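# Hang the ball-filled basket level on the peg

## Task

Lift the shallow basket by its cord loop and hang it on the peg of the stand so that it sits as close to level as possible; the task counts only if all the balls are still inside the basket at the end.

## Robot and tools

Robot: two arms, left_arm and right_arm, each ending in a two-finger gripper. Calibrated bases in the scene frame: left_arm at (+0.023, +0.348, +0.042) m, quat_wxyz (+1.000, 0, 0, +0.018); right_arm at (-0.008, -0.324, +0.004) m, quat_wxyz (+1.000, 0, 0, -0.010). Joint ranges in rad, base to gripper: waist -2.618 to 3.054, shoulder 0 to 3.142, elbow 0 to 3.142 (straight at 2.901), wrist pitch -1.571 to 1.571, wrist yaw -1.571 to 1.571, wrist roll -2.094 to 2.094.

Frames. The scene frame has its origin at table-top height, halfway between the nominal bases; +z is up, +x points out over the table, and left_arm sits on the +y side (arm names do not match image sides). Reported end_effector_position (m) and end_effector_quat_wxyz, and all absolute poses and velocities, are in the scene frame. Offsets, by contrast, are taken along the current Hand target's own axes. On each gripper the fingers extend along +z and open and close along y; the reported position is the point between the pads, just behind the tips. Reported positions and tilt can be wrong by a few cm, worse at long reach.

execute_actions(actions, cameras). actions is a list of actions; each action is a table of up to 15 rows, one row per 1/30 s control step; a short table repeats its last row to fill 15 steps. Every row holds 14 numbers in [-1, 1], both arms always: left_arm dx, dy, dz, rx, ry, rz, opening, then right_arm the same seven. The six pose numbers are an offset from that arm's Hand target as it stood when the action began (not from the previous row); 1.0 equals 0.6 m or 180 degrees, and rx, ry, rz form a single rotation vector. Repeating an offset in a later action moves the arm further. All six zero re-requests the current Hand target. opening is absolute: +1 fully open (about 87 mm between pads), +0.5 about 69 mm, 0 about 43, -0.5 about 18, -1 closed. An empty actions list returns images and the full state. cameras: names to show, ["all"], or []; an unknown name voids the call.

move(target, speed, blend, opening_speed, blocking, cameras). target is one 14-number row laid out as above, or up to 15 such rows visited in turn; every row is an offset from the same starting Hand targets, not from the row before. Paths are straight lines with the shorter turn, run together, last at least 0.5 s and are cut off at 10 s. speed: m/s, 0.002 to 2.9, default 0.25 (rotation up to twice that in rad/s), one value or one per row. blend: corner rounding radius in m for lists; 0 stops at each row. opening_speed: rate of opening change per second on the -1..+1 scale, at least 0.2. blocking=false returns after about 0.5 s while the move continues. Moves do not avoid obstacles or the other arm; grippers lag and overshoot more when fast or stretched out. Avoid paths passing near an arm's own base. Faster moves and targets set deeper past a contact push harder.

wait(seconds 0 to 10, cameras) lets time run with commands held. stop(cameras) brakes a running move. zoom_image(camera, region [x0, y0, x1, y1] in pixels, at most 504 by 504) enlarges part of the latest image from cam_high, cam_low, cam_left_wrist or cam_right_wrist (each 896x504). finished_scene(scene) ends the scene with its number and cannot be undone; the basket must stay hung with all balls in it without the robot.

Results. Hand target is the last commanded pose after clipping; next offsets count from it. The gripper often rests short of it; resend the gap as an offset. grip_measured reads the gripper on the command scale (Joint positions shows it 0 closed to 1 open); readings may be off by about 1 mm. To grip, command about 0.04 below the reading at first contact; pad force is about 20 N. Tool commands shows current gripper commands; sending 0 for an opening is a real command, so resend the current value to keep a gripper unchanged. Joint torques include the arm's weight and wrap at ±28 N m on joints 1 to 3. The move: line reports the ending (done, off_target, moving, held, fault) and limits (paced = pose clipped, held = steps withheld); done means within 10 mm and 2 degrees but says nothing about contact. Orientation commands are clipped to 40 degrees from the measured one per step. The scene keeps running while you write replies.

Avoid: dropping the basket or spilling balls, letting go of anything moving, knocking things off the table, striking the table, stand or cameras, and any contact between the two arms or grippers (closing on the other gripper counts). Don't press into things a target cannot reach; it heats motors (MOTOR HOT at 75 °C, fault fold at 90 °C). Loose objects may occasionally be nudged by outside disturbances.

Each tool is called after "Request:" by a JSON object that holds its "name" and its "arguments", one argument or row to a line.

## Session

Request:
{"name": "execute_actions", "arguments": {
  "actions": []
}}

Scene clock: 0.00 s.
left_arm: end_effector_position=(+0.3906, +0.3599, +0.0822) grip_measured=+1.000 end_effector_quat_wxyz=(+0.560, -0.055, +0.826, +0.018) | right_arm: end_effector_position=(+0.3728, -0.3287, +0.0367) grip_measured=+1.000 end_effector_quat_wxyz=(+0.537, +0.043, +0.841, -0.054)
Joint positions: left_arm=[-0.041 1.515 0.327 0.805 -0.098 -0.073 1] | right_arm=[0.099 1.581 0.415 0.724 0.21 0.049 1]
Joint velocities: within noise
Joint torques (N m): no reading
Heat: left arm: 25 °C; right arm: 26 °C.
Hand target: left_arm +0.3946, +0.3599, +0.0891; +0.569, -0.055, +0.820, +0.018 | right_arm +0.3754, -0.3284, +0.0409; +0.542, +0.044, +0.838, -0.053
Tool commands: left_gripper/opening=+1.0 right_gripper/opening=+1.0

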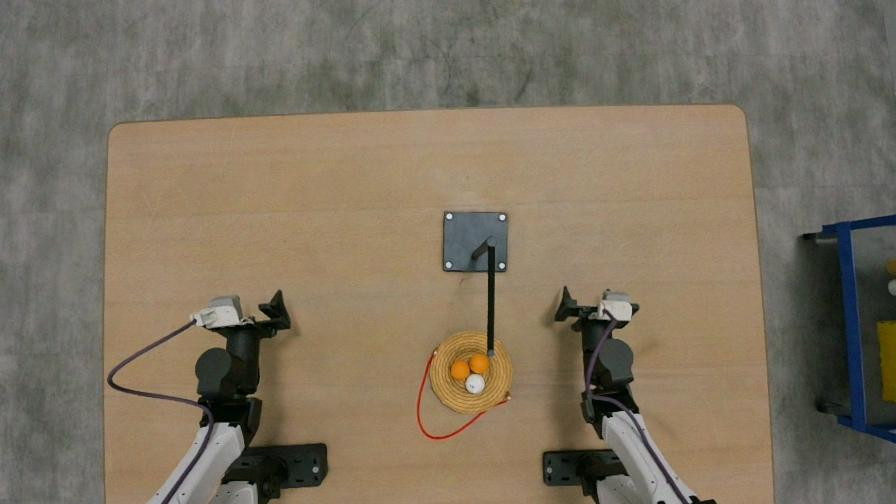

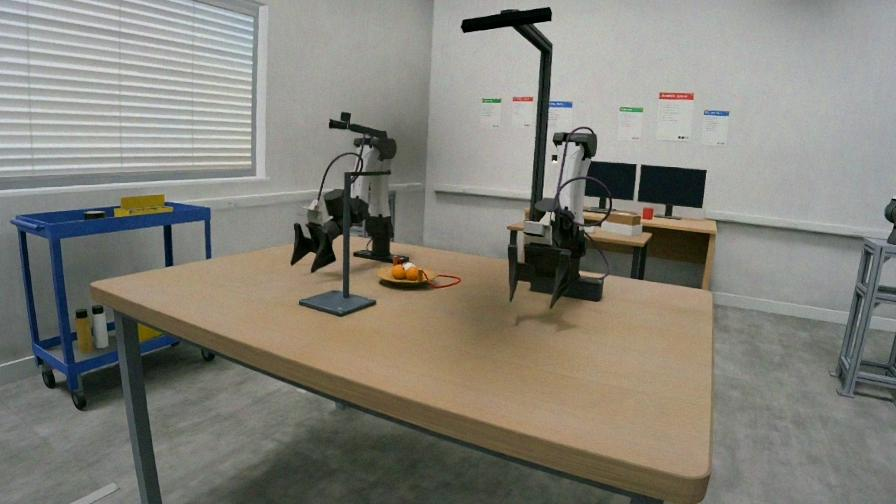

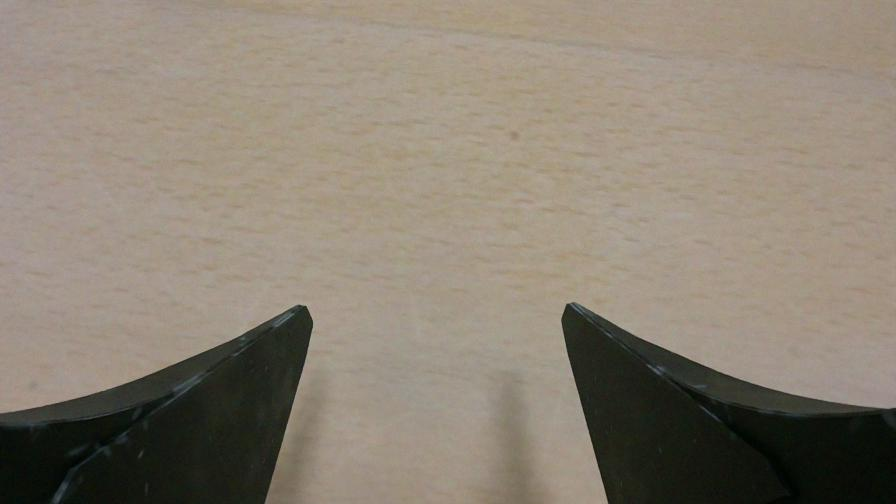

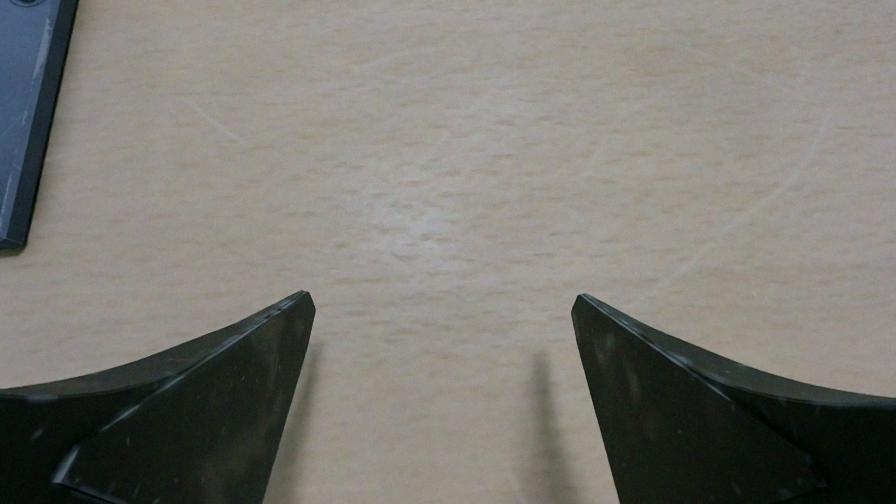

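Request:
{"name": "zoom_image", "arguments": {
  "camera": "cam_high",
  "region": [390, 200, 550, 450]
}}

Request:
{"name": "zoom_image", "arguments": {
  "camera": "cam_low",
  "region": [280, 160, 480, 320]
}}

Scaled by 2.016 from the camera's 896x504 image, which has a finer 1280x720 frame.

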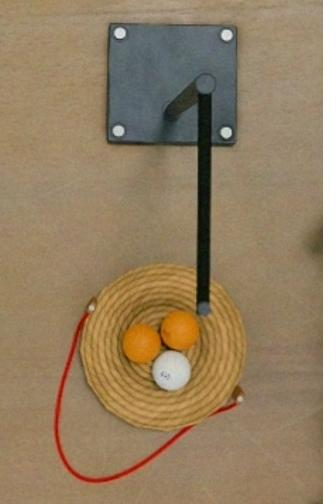

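Scaled by 2.520 from the camera's 896x504 image, which has a finer 1280x720 frame.

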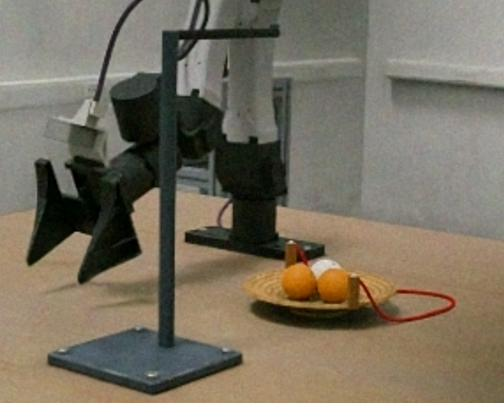

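Request:
{"name": "move", "arguments": {
  "target": [
    [0,0,0,0,0,0,1,-0.158,-0.038,-0.297,0,0,0,1],
    [0,0,0,0,0,0,1,0.046,0.414,-0.631,-0.298,0.166,-0.253,1]
  ],
  "blend": [0.03,0],
  "cameras": ["all"]
}}

Scene clock: 6.93 s.
left_arm: end_effector_position=(+0.3906, +0.3599, +0.0822) grip_measured=+1.000 end_effector_quat_wxyz=(+0.560, -0.055, +0.826, +0.018) | right_arm: end_effector_position=(+0.0588, -0.0374, +0.1556) grip_measured=+1.000 end_effector_quat_wxyz=(+0.226, -0.489, +0.834, +0.122)
Joint positions: left_arm=[-0.041 1.515 0.327 0.805 -0.098 -0.073 1] | right_arm=[1.433 1.345 1.184 -0.923 0.188 0.305 1]
Joint torques (N m): left_arm=[-0.18 -5.01 4.85 2.2 -0.06 -0.14] | right_arm=[0.62 -4.05 10.1 1.21 0.09 0.05]
Heat: left arm: 26 °C; right arm: 27 °C.
Hand target: left_arm +0.3946, +0.3599, +0.0891; +0.569, -0.055, +0.820, +0.018 | right_arm +0.0550, -0.0300, +0.1595; +0.222, -0.496, +0.829, +0.133
Off the commanded pose: left_arm 0.008 m, 1 deg | right_arm 0.009 m, 2 deg.
move: done
camera_calibration:
cam_right_wrist: T_world_to_cam=[[0.872535, -0.488118, 0.0205939, -0.0752508], [-0.464868, -0.816532, 0.342307, -0.0364087], [-0.150271, -0.308248, -0.939362, 0.286975], [0, 0, 0, 1]] pos_world=[0.0918576, 0.0219993, 0.283586]

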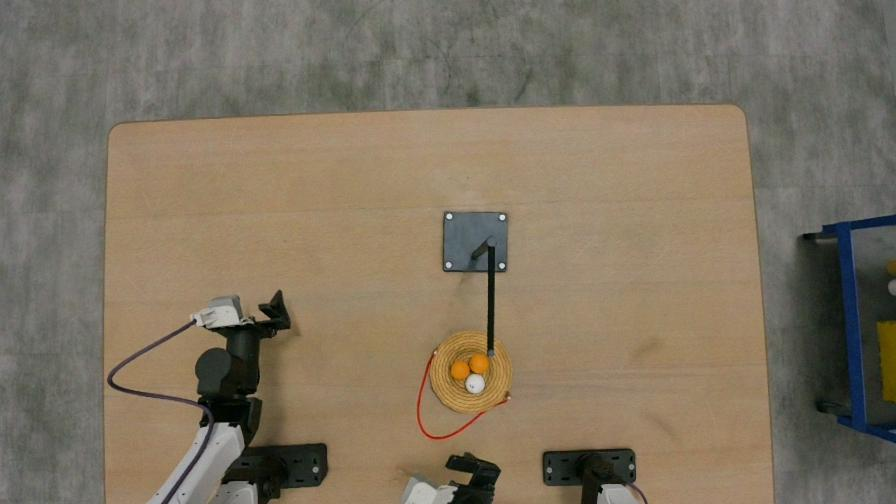

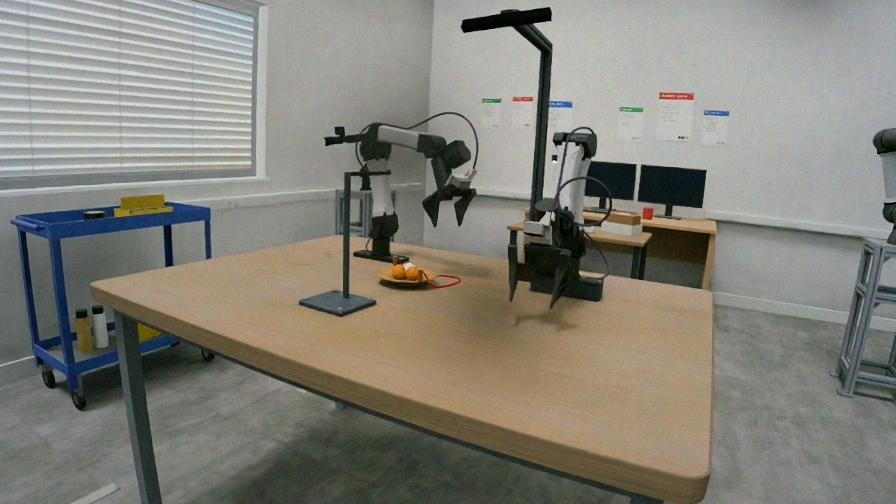

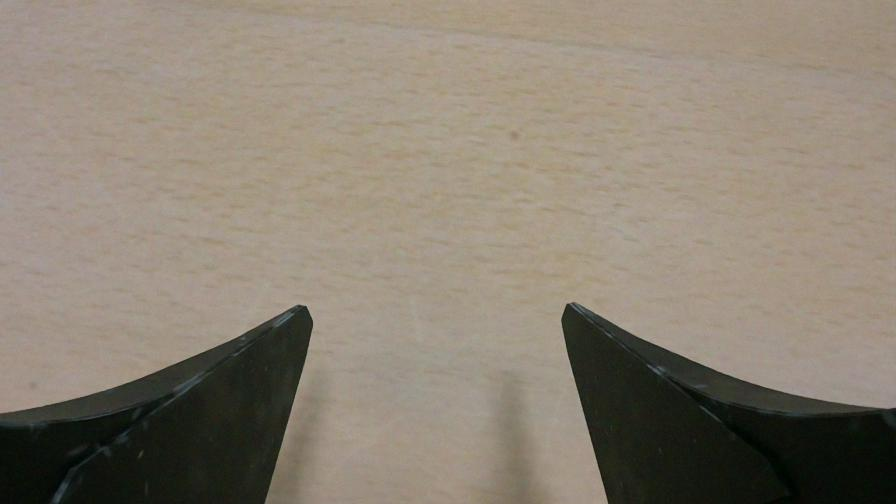

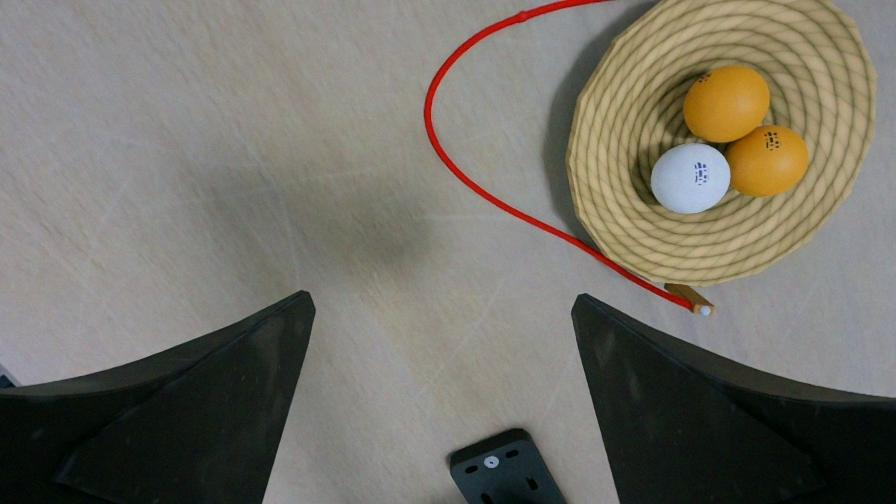

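Request:
{"name": "zoom_image", "arguments": {
  "camera": "cam_right_wrist",
  "region": [400, 0, 720, 330]
}}

Request:
{"name": "zoom_image", "arguments": {
  "camera": "cam_high",
  "region": [400, 330, 530, 450]
}}

Scaled by 1.527 from the camera's 896x504 image, which has a finer 1280x720 frame.

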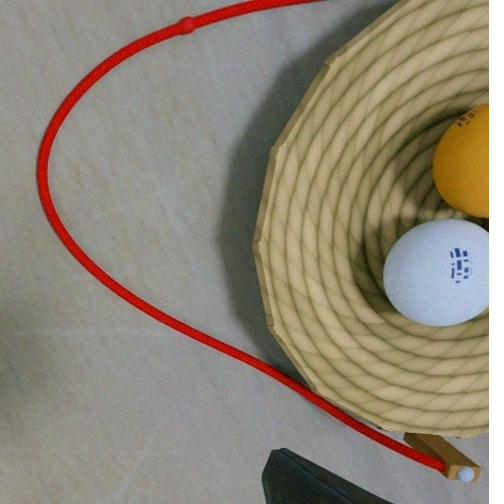

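Scaled by 3.877 from the camera's 896x504 image, which has a finer 1280x720 frame.

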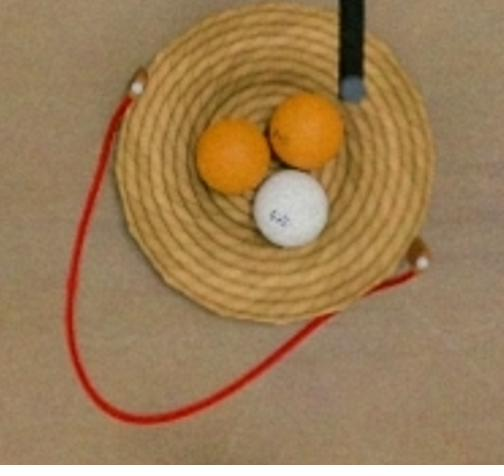

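Request:
{"name": "move", "arguments": {
  "target": [0,0,0,0,0,0,1,0.021,0.0077,0.172,0,0,0,0],
  "cameras": ["cam_right_wrist","cam_low"]
}}

Scene clock: 8.97 s.
left_arm: end_effector_position=(+0.3906, +0.3599, +0.0822) grip_measured=+1.000 end_effector_quat_wxyz=(+0.560, -0.055, +0.826, +0.018) | right_arm: end_effector_position=(+0.0703, +0.0067, +0.0686) grip_measured=+0.000 end_effector_quat_wxyz=(+0.230, -0.493, +0.829, +0.130)
Joint positions: left_arm=[-0.041 1.515 0.327 0.805 -0.098 -0.073 1] | right_arm=[1.415 1.542 0.998 -0.518 0.172 0.276 0.5]
Joint torques (N m): left_arm=[-0.24 -5.04 4.89 2.21 -0.05 -0.15] | right_arm=[-0.66 -5.76 7.46 1.31 0.05 0.06]
Heat: left arm: 26 °C; right arm: 27 °C.
Hand target: left_arm +0.3946, +0.3599, +0.0891; +0.569, -0.055, +0.820, +0.018 | right_arm +0.0702, +0.0080, +0.0638; +0.222, -0.496, +0.829, +0.133
Off the commanded pose: left_arm 0.008 m, 1 deg | right_arm 0.005 m, 1 deg.
move: done
camera_calibration:
cam_right_wrist: T_world_to_cam=[[0.87971, -0.475305, 0.0139834, -0.0620016], [-0.453271, -0.829317, 0.32677, 0.035001], [-0.143718, -0.293801, -0.945001, 0.220352], [0, 0, 0, 1]] pos_world=[0.102077, 0.064297, 0.197663]
Images, in order (width x height): cam_low 896x504, cam_right_wrist 896x504.

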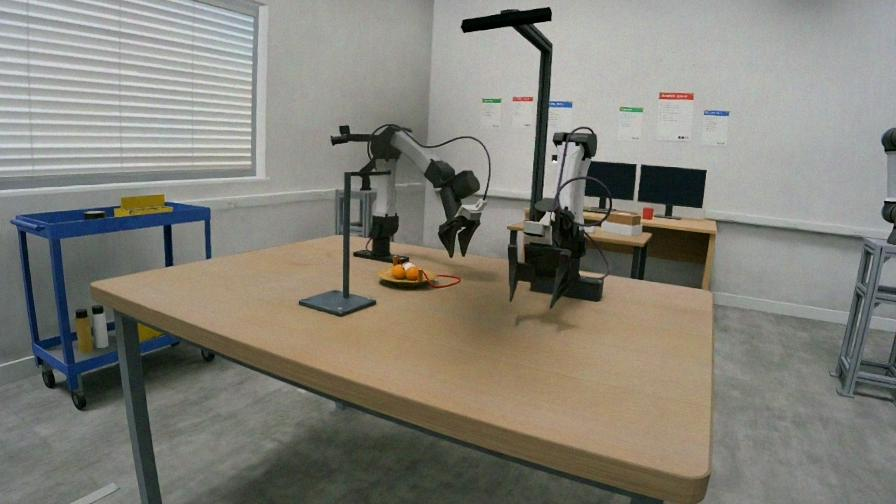

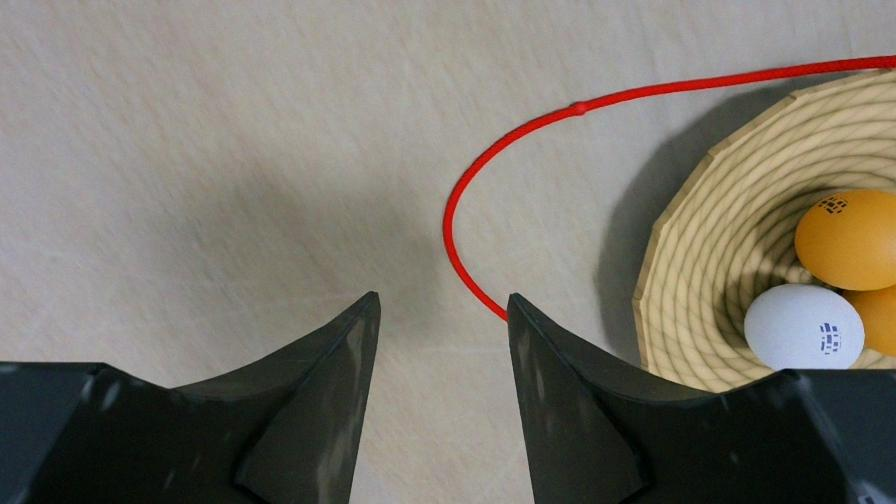

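Request:
{"name": "move", "arguments": {
  "target": [0,0,0,0,0,0,1,0.0333,-0.0035,0.0655,0,0,0,0],
  "speed": 0.1,
  "cameras": ["cam_right_wrist"]
}}

Scene clock: 10.50 s.
left_arm: end_effector_position=(+0.3906, +0.3599, +0.0822) grip_measured=+1.000 end_effector_quat_wxyz=(+0.560, -0.055, +0.826, +0.018) | right_arm: end_effector_position=(+0.0735, +0.0092, +0.0257) grip_measured=+0.000 end_effector_quat_wxyz=(+0.230, -0.493, +0.829, +0.131)
Joint positions: left_arm=[-0.041 1.515 0.327 0.805 -0.098 -0.073 1] | right_arm=[1.405 1.619 0.89 -0.33 0.167 0.268 0.5]
Joint torques (N m): left_arm=[-0.08 -4.96 4.86 2.17 -0.05 -0.16] | right_arm=[-0.65 -6.04 6.76 1.37 0.06 0.07]
Heat: left arm: 26 °C; right arm: 28 °C.
Hand target: left_arm +0.3946, +0.3599, +0.0891; +0.569, -0.055, +0.820, +0.018 | right_arm +0.0732, +0.0091, +0.0198; +0.222, -0.496, +0.829, +0.133
Off the commanded pose: left_arm 0.008 m, 1 deg | right_arm 0.006 m, 1 deg.
move: done
camera_calibration:
cam_right_wrist: T_world_to_cam=[[0.879659, -0.475416, 0.0133882, -0.0631576], [-0.453469, -0.829899, 0.325015, 0.052604], [-0.143406, -0.291973, -0.945614, 0.181059], [0, 0, 0, 1]] pos_world=[0.105376, 0.0664942, 0.15496]
Images, in order (width x height): cam_right_wrist 896x504.

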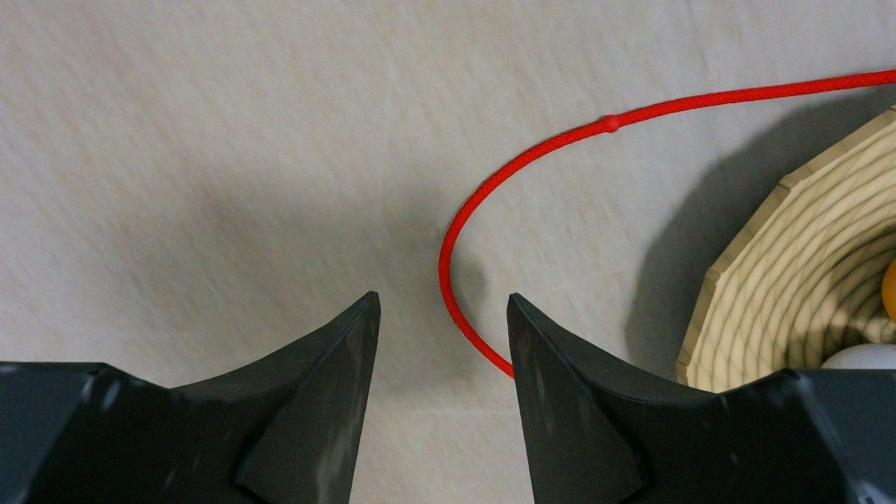

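Request:
{"name": "move", "arguments": {
  "target": [0,0,0,0,0,0,1,0.015,0,0.024,0,0,0,0],
  "speed": 0.04,
  "cameras": ["cam_right_wrist"]
}}

Scene clock: 11.67 s.
left_arm: end_effector_position=(+0.3906, +0.3599, +0.0822) grip_measured=+1.000 end_effector_quat_wxyz=(+0.560, -0.055, +0.826, +0.018) | right_arm: end_effector_position=(+0.0736, +0.0095, +0.0097) grip_measured=+0.000 end_effector_quat_wxyz=(+0.231, -0.493, +0.828, +0.132)
Joint positions: left_arm=[-0.041 1.515 0.327 0.805 -0.098 -0.073 1] | right_arm=[1.405 1.652 0.852 -0.256 0.167 0.268 0.5]
Joint torques (N m): left_arm=[-0.09 -4.86 4.85 2.19 -0.03 -0.16] | right_arm=[-0.59 -6 6.41 1.37 0.07 0.08]
Heat: left arm: 26 °C; right arm: 28 °C.
Hand target: left_arm +0.3946, +0.3599, +0.0891; +0.569, -0.055, +0.820, +0.018 | right_arm +0.0729, +0.0085, +0.0028; +0.222, -0.496, +0.829, +0.133
Off the commanded pose: left_arm 0.008 m, 1 deg | right_arm 0.007 m, 1 deg.
move: done
camera_calibration:
cam_right_wrist: T_world_to_cam=[[0.879676, -0.475406, 0.0126373, -0.0628437], [-0.453561, -0.830671, 0.322906, 0.0581243], [-0.143014, -0.289784, -0.946347, 0.165935], [0, 0, 0, 1]] pos_world=[0.105376, 0.0664912, 0.139058]
Images, in order (width x height): cam_right_wrist 896x504.

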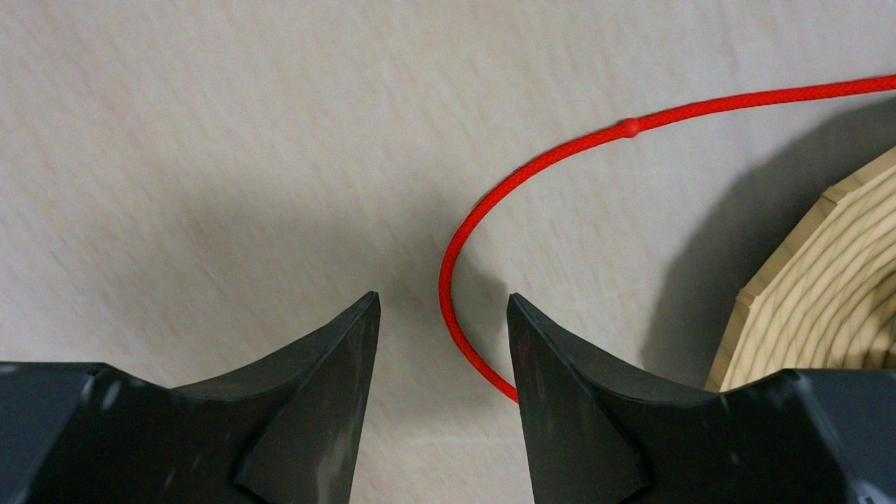

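Request:
{"name": "move", "arguments": {
  "target": [
    [0,0,0,0,0,0,1,0.003,0,0.006,0,0,0,0],
    [0,0,0,0,0,0,1,0.003,0,0.006,0,0,0,-1]
  ],
  "speed": 0.04,
  "opening_speed": 0.8,
  "cameras": ["cam_right_wrist"]
}}

Scene clock: 14.03 s.
left_arm: end_effector_position=(+0.3906, +0.3599, +0.0822) grip_measured=+1.000 end_effector_quat_wxyz=(+0.560, -0.055, +0.826, +0.018) | right_arm: end_effector_position=(+0.0737, +0.0104, +0.0066) grip_measured=-0.905 end_effector_quat_wxyz=(+0.232, -0.492, +0.828, +0.133)
Joint positions: left_arm=[-0.041 1.515 0.327 0.805 -0.098 -0.073 1] | right_arm=[1.405 1.661 0.846 -0.238 0.167 0.268 0.047]
Joint torques (N m): left_arm=[-0.08 -4.92 4.89 2.2 -0.02 -0.16] | right_arm=[-0.62 -5.87 6.24 1.36 0.06 0.08]
Heat: left arm: 27 °C; right arm: 28 °C.
Hand target: left_arm +0.3946, +0.3599, +0.0891; +0.569, -0.055, +0.820, +0.018 | right_arm +0.0730, +0.0086, -0.0014; +0.222, -0.496, +0.829, +0.132
Off the commanded pose: left_arm 0.008 m, 1 deg | right_arm 0.008 m, 1 deg.
move: done
camera_calibration:
cam_right_wrist: T_world_to_cam=[[0.879779, -0.475246, 0.0114271, -0.0624279], [-0.453458, -0.831744, 0.320278, 0.059893], [-0.142706, -0.286955, -0.947255, 0.163232], [0, 0, 0, 1]] pos_world=[0.105376, 0.0669874, 0.136153]
Images, in order (width x height): cam_right_wrist 896x504.

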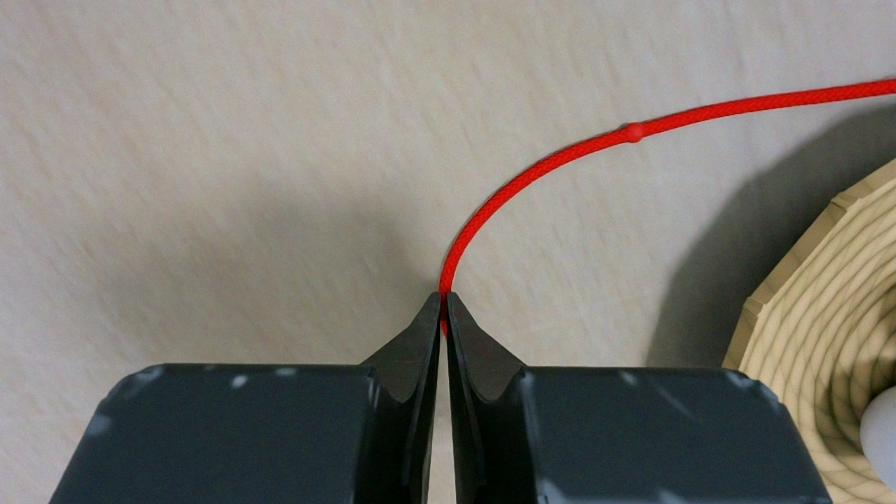

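Request:
{"name": "move", "arguments": {
  "target": [
    [0,0,0,0,0,0,1,-0.0567,-0.0545,-0.1118,0,0,0,-1],
    [0,0,0,0,0,0,1,-0.119,-0.2695,-0.2895,0,0,0,-1]
  ],
  "speed": 0.12,
  "blend": [0.03,0],
  "cameras": ["all"]
}}

Scene clock: 19.50 s.
left_arm: end_effector_position=(+0.3906, +0.3599, +0.0822) grip_measured=+1.000 end_effector_quat_wxyz=(+0.560, -0.055, +0.826, +0.018) | right_arm: end_effector_position=(+0.2030, -0.0918, +0.1790) grip_measured=-0.905 end_effector_quat_wxyz=(+0.220, -0.493, +0.832, +0.124)
Joint positions: left_arm=[-0.041 1.515 0.327 0.805 -0.098 -0.073 1] | right_arm=[0.817 1.422 1.339 -0.991 -0.123 -0.242 0.048]
Joint torques (N m): left_arm=[-0.18 -4.9 4.93 2.21 -0.04 -0.15] | right_arm=[-0.44 -5.89 9.85 1.06 -0.12 0.09]
Heat: left arm: 27 °C; right arm: 28 °C.
Hand target: left_arm +0.3946, +0.3599, +0.0891; +0.569, -0.055, +0.820, +0.018 | right_arm +0.2036, -0.0896, +0.1849; +0.222, -0.496, +0.829, +0.133
Off the commanded pose: left_arm 0.008 m, 1 deg | right_arm 0.006 m, 1 deg.
move: done
camera_calibration:
cam_right_wrist: T_world_to_cam=[[0.878247, -0.478023, 0.0132907, -0.227], [-0.451971, -0.820661, 0.349625, -0.0262186], [-0.156222, -0.313064, -0.936795, 0.314148], [0, 0, 0, 1]] pos_world=[0.236589, -0.0316793, 0.306476]

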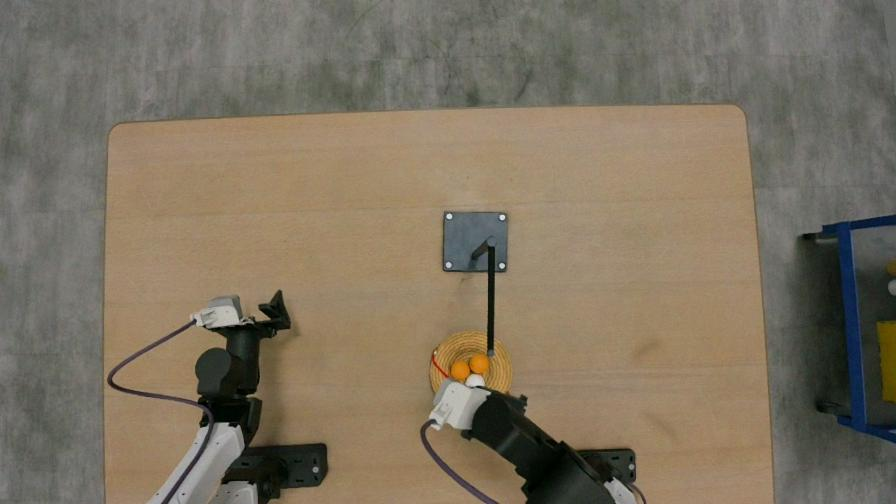

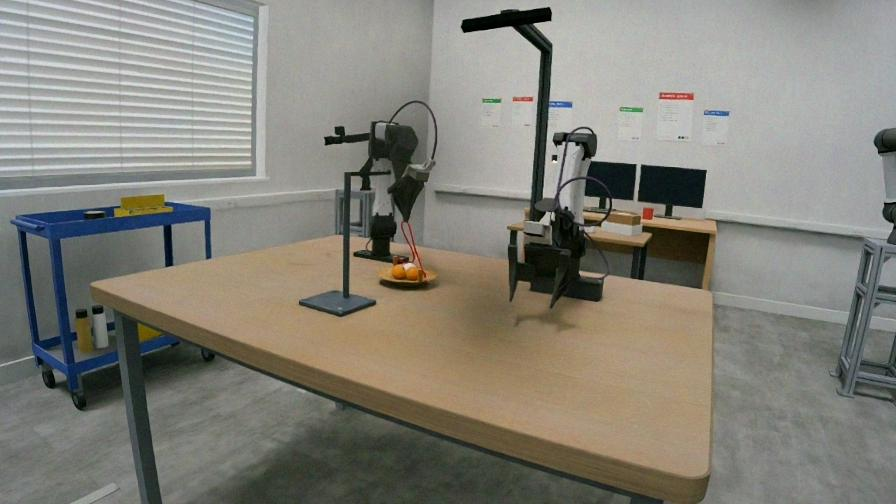

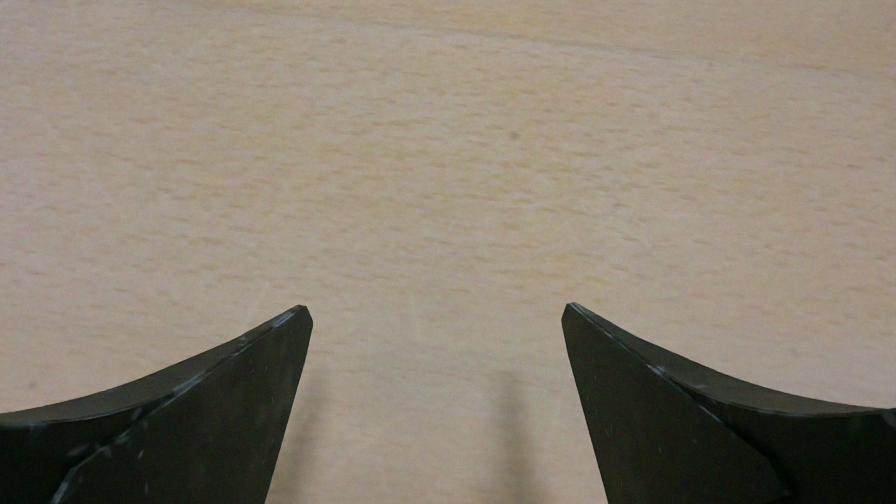

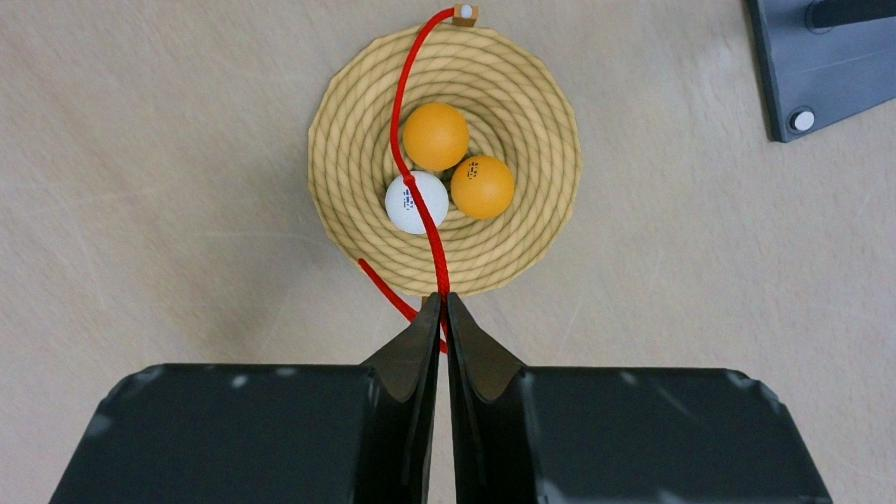

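Request:
{"name": "move", "arguments": {
  "target": [0,0,0,0,0,0,1,-0.025,0,-0.0433,0,0,0,-1],
  "speed": 0.05,
  "cameras": ["cam_low","cam_right_wrist"]
}}

Request:
{"name": "zoom_image", "arguments": {
  "camera": "cam_low",
  "region": [320, 140, 500, 320]
}}

Scene clock: 20.90 s.
left_arm: end_effector_position=(+0.3906, +0.3599, +0.0822) grip_measured=+1.000 end_effector_quat_wxyz=(+0.560, -0.055, +0.826, +0.018) | right_arm: end_effector_position=(+0.2025, -0.0921, +0.2133) grip_measured=-0.905 end_effector_quat_wxyz=(+0.227, -0.493, +0.830, +0.127)
Joint positions: left_arm=[-0.041 1.515 0.327 0.805 -0.098 -0.073 1] | right_arm=[0.817 1.435 1.484 -1.108 -0.123 -0.242 0.048]
Joint torques (N m): left_arm=[-0.05 -4.89 4.89 2.18 -0.04 -0.17] | right_arm=[-0.47 -4.45 9.69 1.15 -0.13 0.06]
Heat: left arm: 28 °C; right arm: 29 °C.
Hand target: left_arm +0.3946, +0.3599, +0.0891; +0.569, -0.055, +0.820, +0.018 | right_arm +0.2036, -0.0896, +0.2150; +0.222, -0.496, +0.829, +0.133
Off the commanded pose: left_arm 0.008 m, 1 deg | right_arm 0.003 m, 1 deg.
move: done
camera_calibration:
cam_right_wrist: T_world_to_cam=[[0.878453, -0.477534, 0.0168111, -0.22793], [-0.45479, -0.824786, 0.335997, -0.0355701], [-0.146584, -0.302803, -0.941713, 0.346062], [0, 0, 0, 1]] pos_world=[0.234776, -0.0333934, 0.341674]
Images, in order (width x height): cam_low 896x504, cam_right_wrist 896x504.

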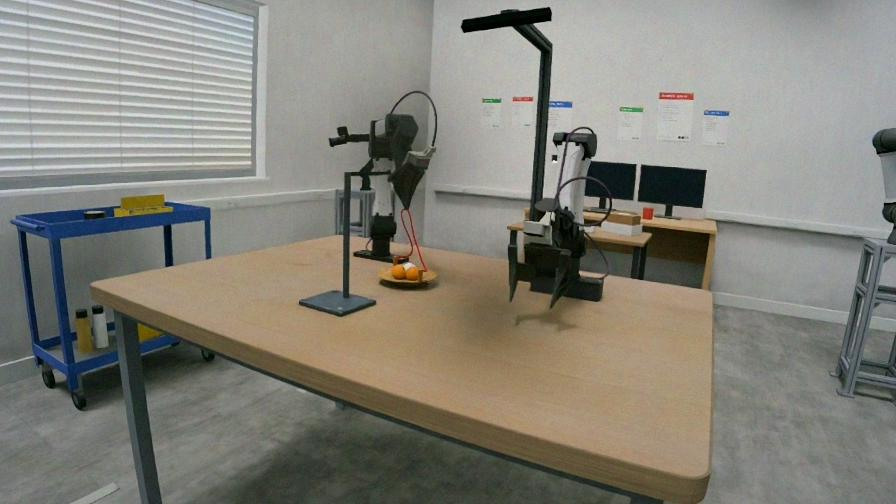

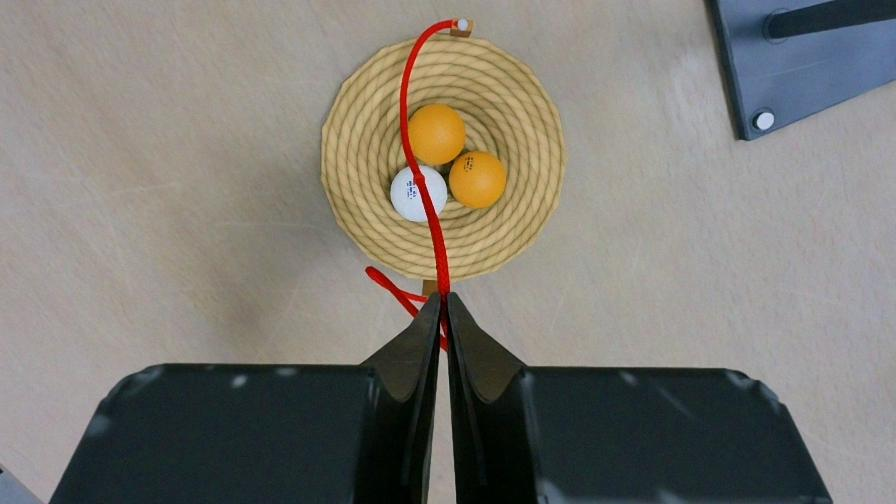

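Scaled by 2.800 from the camera's 896x504 image, which has a finer 1280x720 frame.

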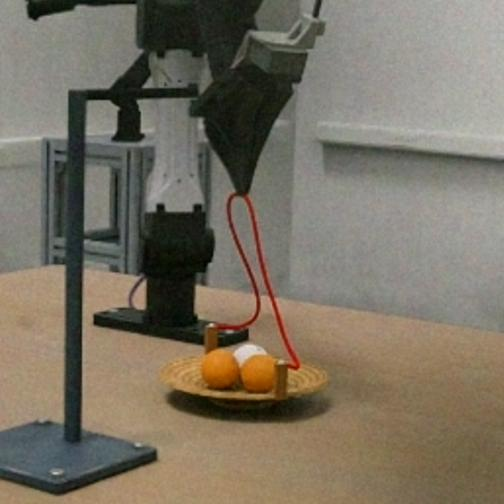

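Request:
{"name": "move", "arguments": {
  "target": [0,0,0,0,0,0,1,-0.0167,0,-0.0289,0,0,0,-1],
  "speed": 0.04,
  "cameras": ["cam_low","cam_right_wrist"]
}}

Request:
{"name": "zoom_image", "arguments": {
  "camera": "cam_low",
  "region": [320, 140, 500, 320]
}}

Scene clock: 22.17 s.
left_arm: end_effector_position=(+0.3906, +0.3599, +0.0822) grip_measured=+1.000 end_effector_quat_wxyz=(+0.560, -0.055, +0.826, +0.018) | right_arm: end_effector_position=(+0.2026, -0.0920, +0.2336) grip_measured=-0.905 end_effector_quat_wxyz=(+0.227, -0.493, +0.830, +0.127)
Joint positions: left_arm=[-0.041 1.515 0.327 0.805 -0.098 -0.073 1] | right_arm=[0.817 1.46 1.591 -1.189 -0.124 -0.242 0.048]
Joint torques (N m): left_arm=[-0.13 -4.94 4.89 2.2 -0.02 -0.17] | right_arm=[-0.44 -4.49 9.46 1.11 -0.12 0.06]
Heat: left arm: 28 °C; right arm: 29 °C.
Hand target: left_arm +0.3946, +0.3599, +0.0891; +0.569, -0.055, +0.820, +0.018 | right_arm +0.2036, -0.0895, +0.2349; +0.222, -0.497, +0.829, +0.133
Off the commanded pose: left_arm 0.008 m, 1 deg | right_arm 0.003 m, 1 deg.
move: done
camera_calibration:
cam_right_wrist: T_world_to_cam=[[0.87851, -0.477435, 0.0166073, -0.228248], [-0.454708, -0.825018, 0.335538, -0.0421242], [-0.146497, -0.302325, -0.94188, 0.365279], [0, 0, 0, 1]] pos_world=[0.234876, -0.0332939, 0.361974]
Images, in order (width x height): cam_low 896x504, cam_right_wrist 896x504.

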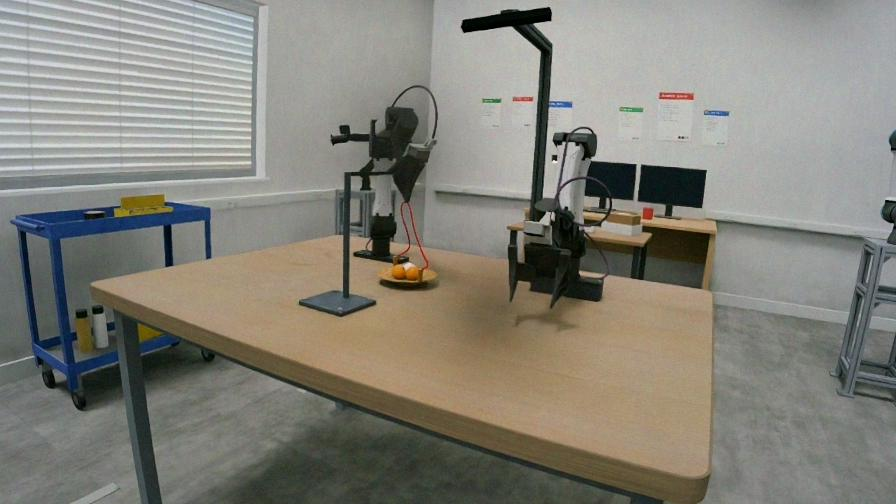

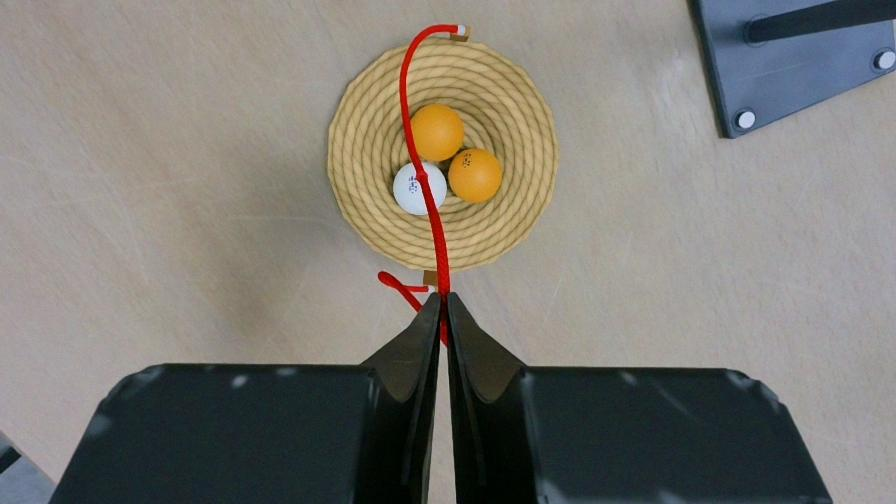

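Scaled by 2.800 from the camera's 896x504 image, which has a finer 1280x720 frame.

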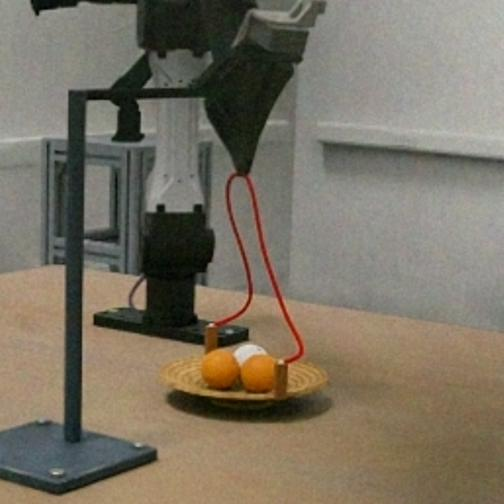

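Request:
{"name": "move", "arguments": {
  "target": [0,0,0,0,0,0,1,-0.0167,0,-0.0289,0,0,0,-1],
  "speed": 0.04,
  "cameras": ["cam_low","cam_right_wrist"]
}}

Request:
{"name": "zoom_image", "arguments": {
  "camera": "cam_low",
  "region": [320, 140, 500, 320]
}}

Scene clock: 23.40 s.
left_arm: end_effector_position=(+0.3906, +0.3599, +0.0822) grip_measured=+1.000 end_effector_quat_wxyz=(+0.560, -0.055, +0.826, +0.018) | right_arm: end_effector_position=(+0.2027, -0.0918, +0.2540) grip_measured=-0.905 end_effector_quat_wxyz=(+0.227, -0.493, +0.830, +0.127)
Joint positions: left_arm=[-0.041 1.515 0.327 0.805 -0.098 -0.073 1] | right_arm=[0.817 1.493 1.708 -1.273 -0.124 -0.243 0.048]
Joint torques (N m): left_arm=[-0.2 -4.9 4.82 2.19 -0.03 -0.14] | right_arm=[-0.43 -4.57 9.17 1.11 -0.12 0.07]
Heat: left arm: 28 °C; right arm: 29 °C.
Hand target: left_arm +0.3946, +0.3599, +0.0891; +0.569, -0.055, +0.820, +0.018 | right_arm +0.2036, -0.0895, +0.2550; +0.222, -0.496, +0.829, +0.133
Off the commanded pose: left_arm 0.008 m, 1 deg | right_arm 0.003 m, 1 deg.
move: done
camera_calibration:
cam_right_wrist: T_world_to_cam=[[0.878676, -0.477112, 0.0170975, -0.228758], [-0.45471, -0.82543, 0.334521, -0.0485785], [-0.145491, -0.30171, -0.942233, 0.384631], [0, 0, 0, 1]] pos_world=[0.234875, -0.0331943, 0.382574]
Images, in order (width x height): cam_low 896x504, cam_right_wrist 896x504.

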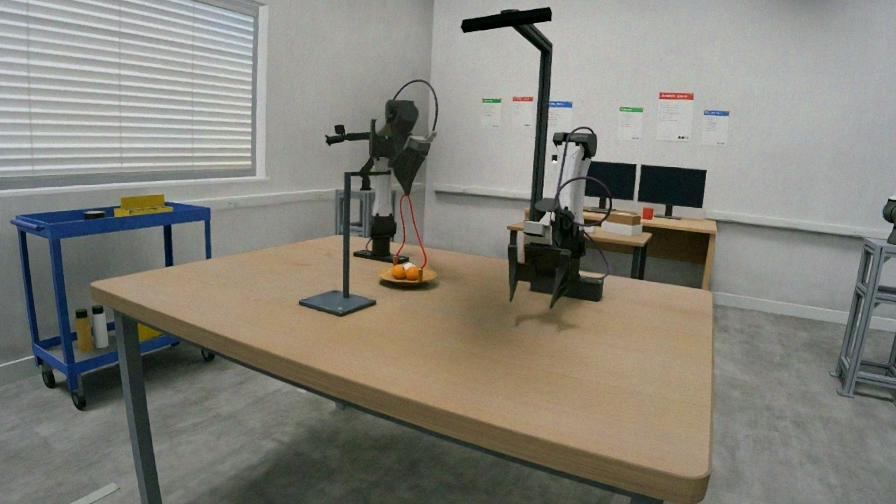

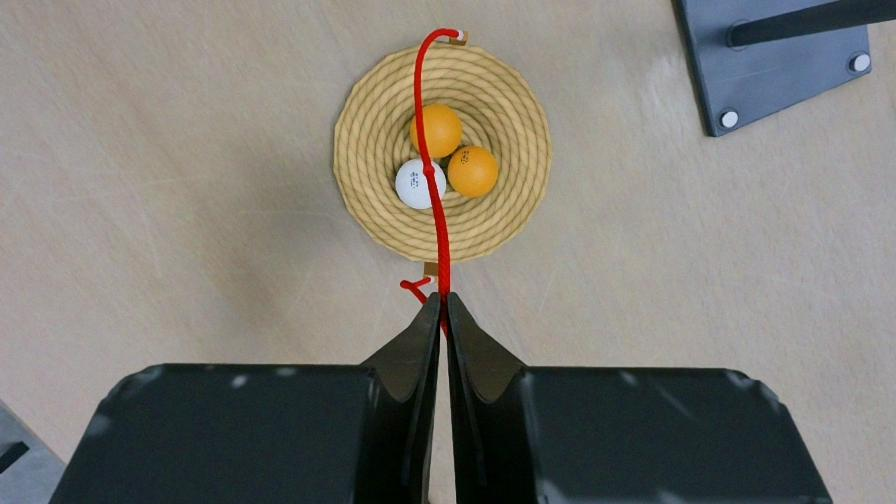

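Scaled by 2.800 from the camera's 896x504 image, which has a finer 1280x720 frame.

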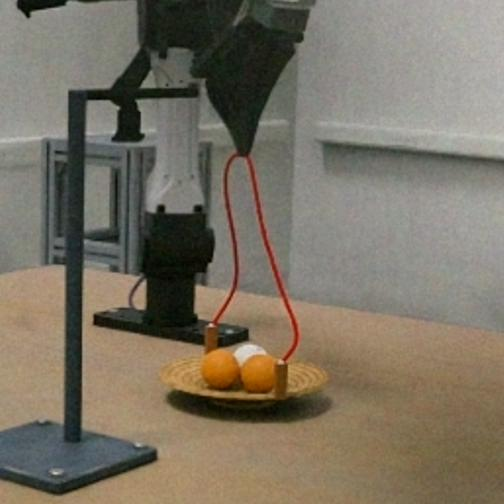

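Request:
{"name": "move", "arguments": {
  "target": [0,0,0,0,0,0,1,-0.0125,0,-0.0217,0,0,0,-1],
  "speed": 0.04,
  "cameras": ["cam_low","cam_right_wrist"]
}}

Request:
{"name": "zoom_image", "arguments": {
  "camera": "cam_low",
  "region": [320, 140, 500, 320]
}}

Scene clock: 24.50 s.
left_arm: end_effector_position=(+0.3906, +0.3599, +0.0822) grip_measured=+1.000 end_effector_quat_wxyz=(+0.560, -0.055, +0.826, +0.018) | right_arm: end_effector_position=(+0.2026, -0.0918, +0.2692) grip_measured=-0.905 end_effector_quat_wxyz=(+0.227, -0.493, +0.830, +0.127)
Joint positions: left_arm=[-0.041 1.515 0.327 0.805 -0.098 -0.073 1] | right_arm=[0.817 1.522 1.803 -1.339 -0.124 -0.243 0.048]
Joint torques (N m): left_arm=[-0.2 -5.01 4.93 2.2 -0.05 -0.19] | right_arm=[-0.46 -4.64 9.01 1.11 -0.12 0.06]
Heat: left arm: 28 °C; right arm: 29 °C.
Hand target: left_arm +0.3946, +0.3599, +0.0891; +0.569, -0.055, +0.820, +0.018 | right_arm +0.2035, -0.0895, +0.2701; +0.222, -0.496, +0.829, +0.133
Off the commanded pose: left_arm 0.008 m, 1 deg | right_arm 0.003 m, 1 deg.
move: done
camera_calibration:
cam_right_wrist: T_world_to_cam=[[0.878771, -0.476948, 0.0168333, -0.22889], [-0.454492, -0.825593, 0.334414, -0.053805], [-0.145601, -0.301524, -0.942276, 0.398957], [0, 0, 0, 1]] pos_world=[0.234776, -0.0332944, 0.397773]
Images, in order (width x height): cam_low 896x504, cam_right_wrist 896x504.

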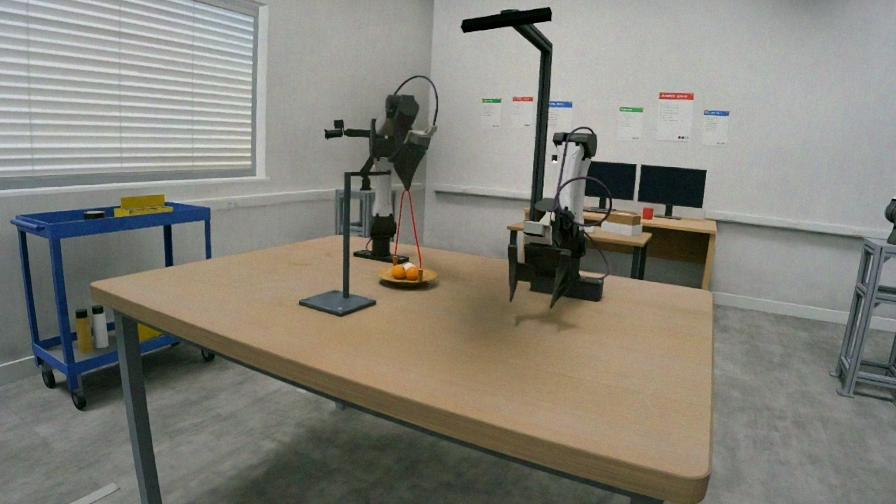

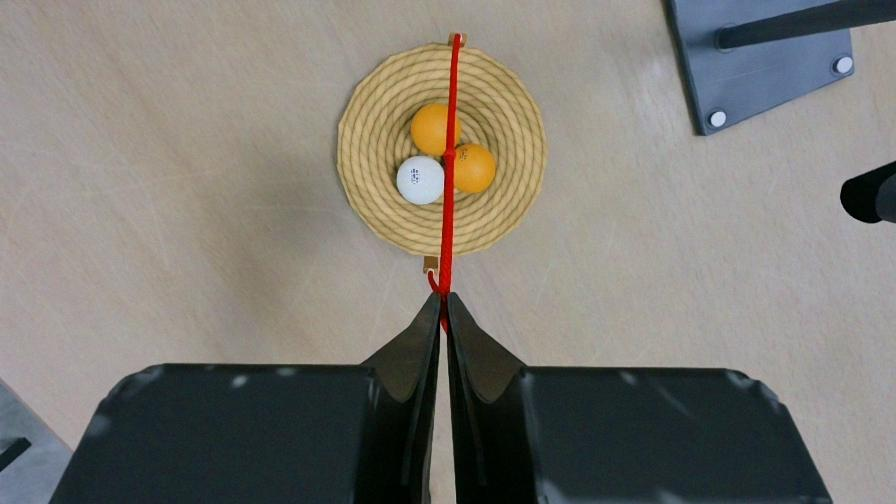

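Scaled by 2.800 from the camera's 896x504 image, which has a finer 1280x720 frame.

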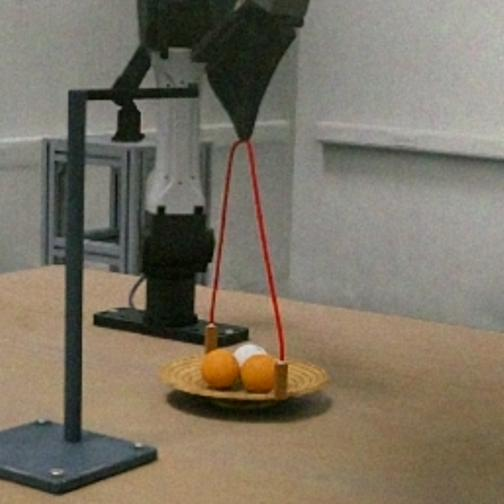

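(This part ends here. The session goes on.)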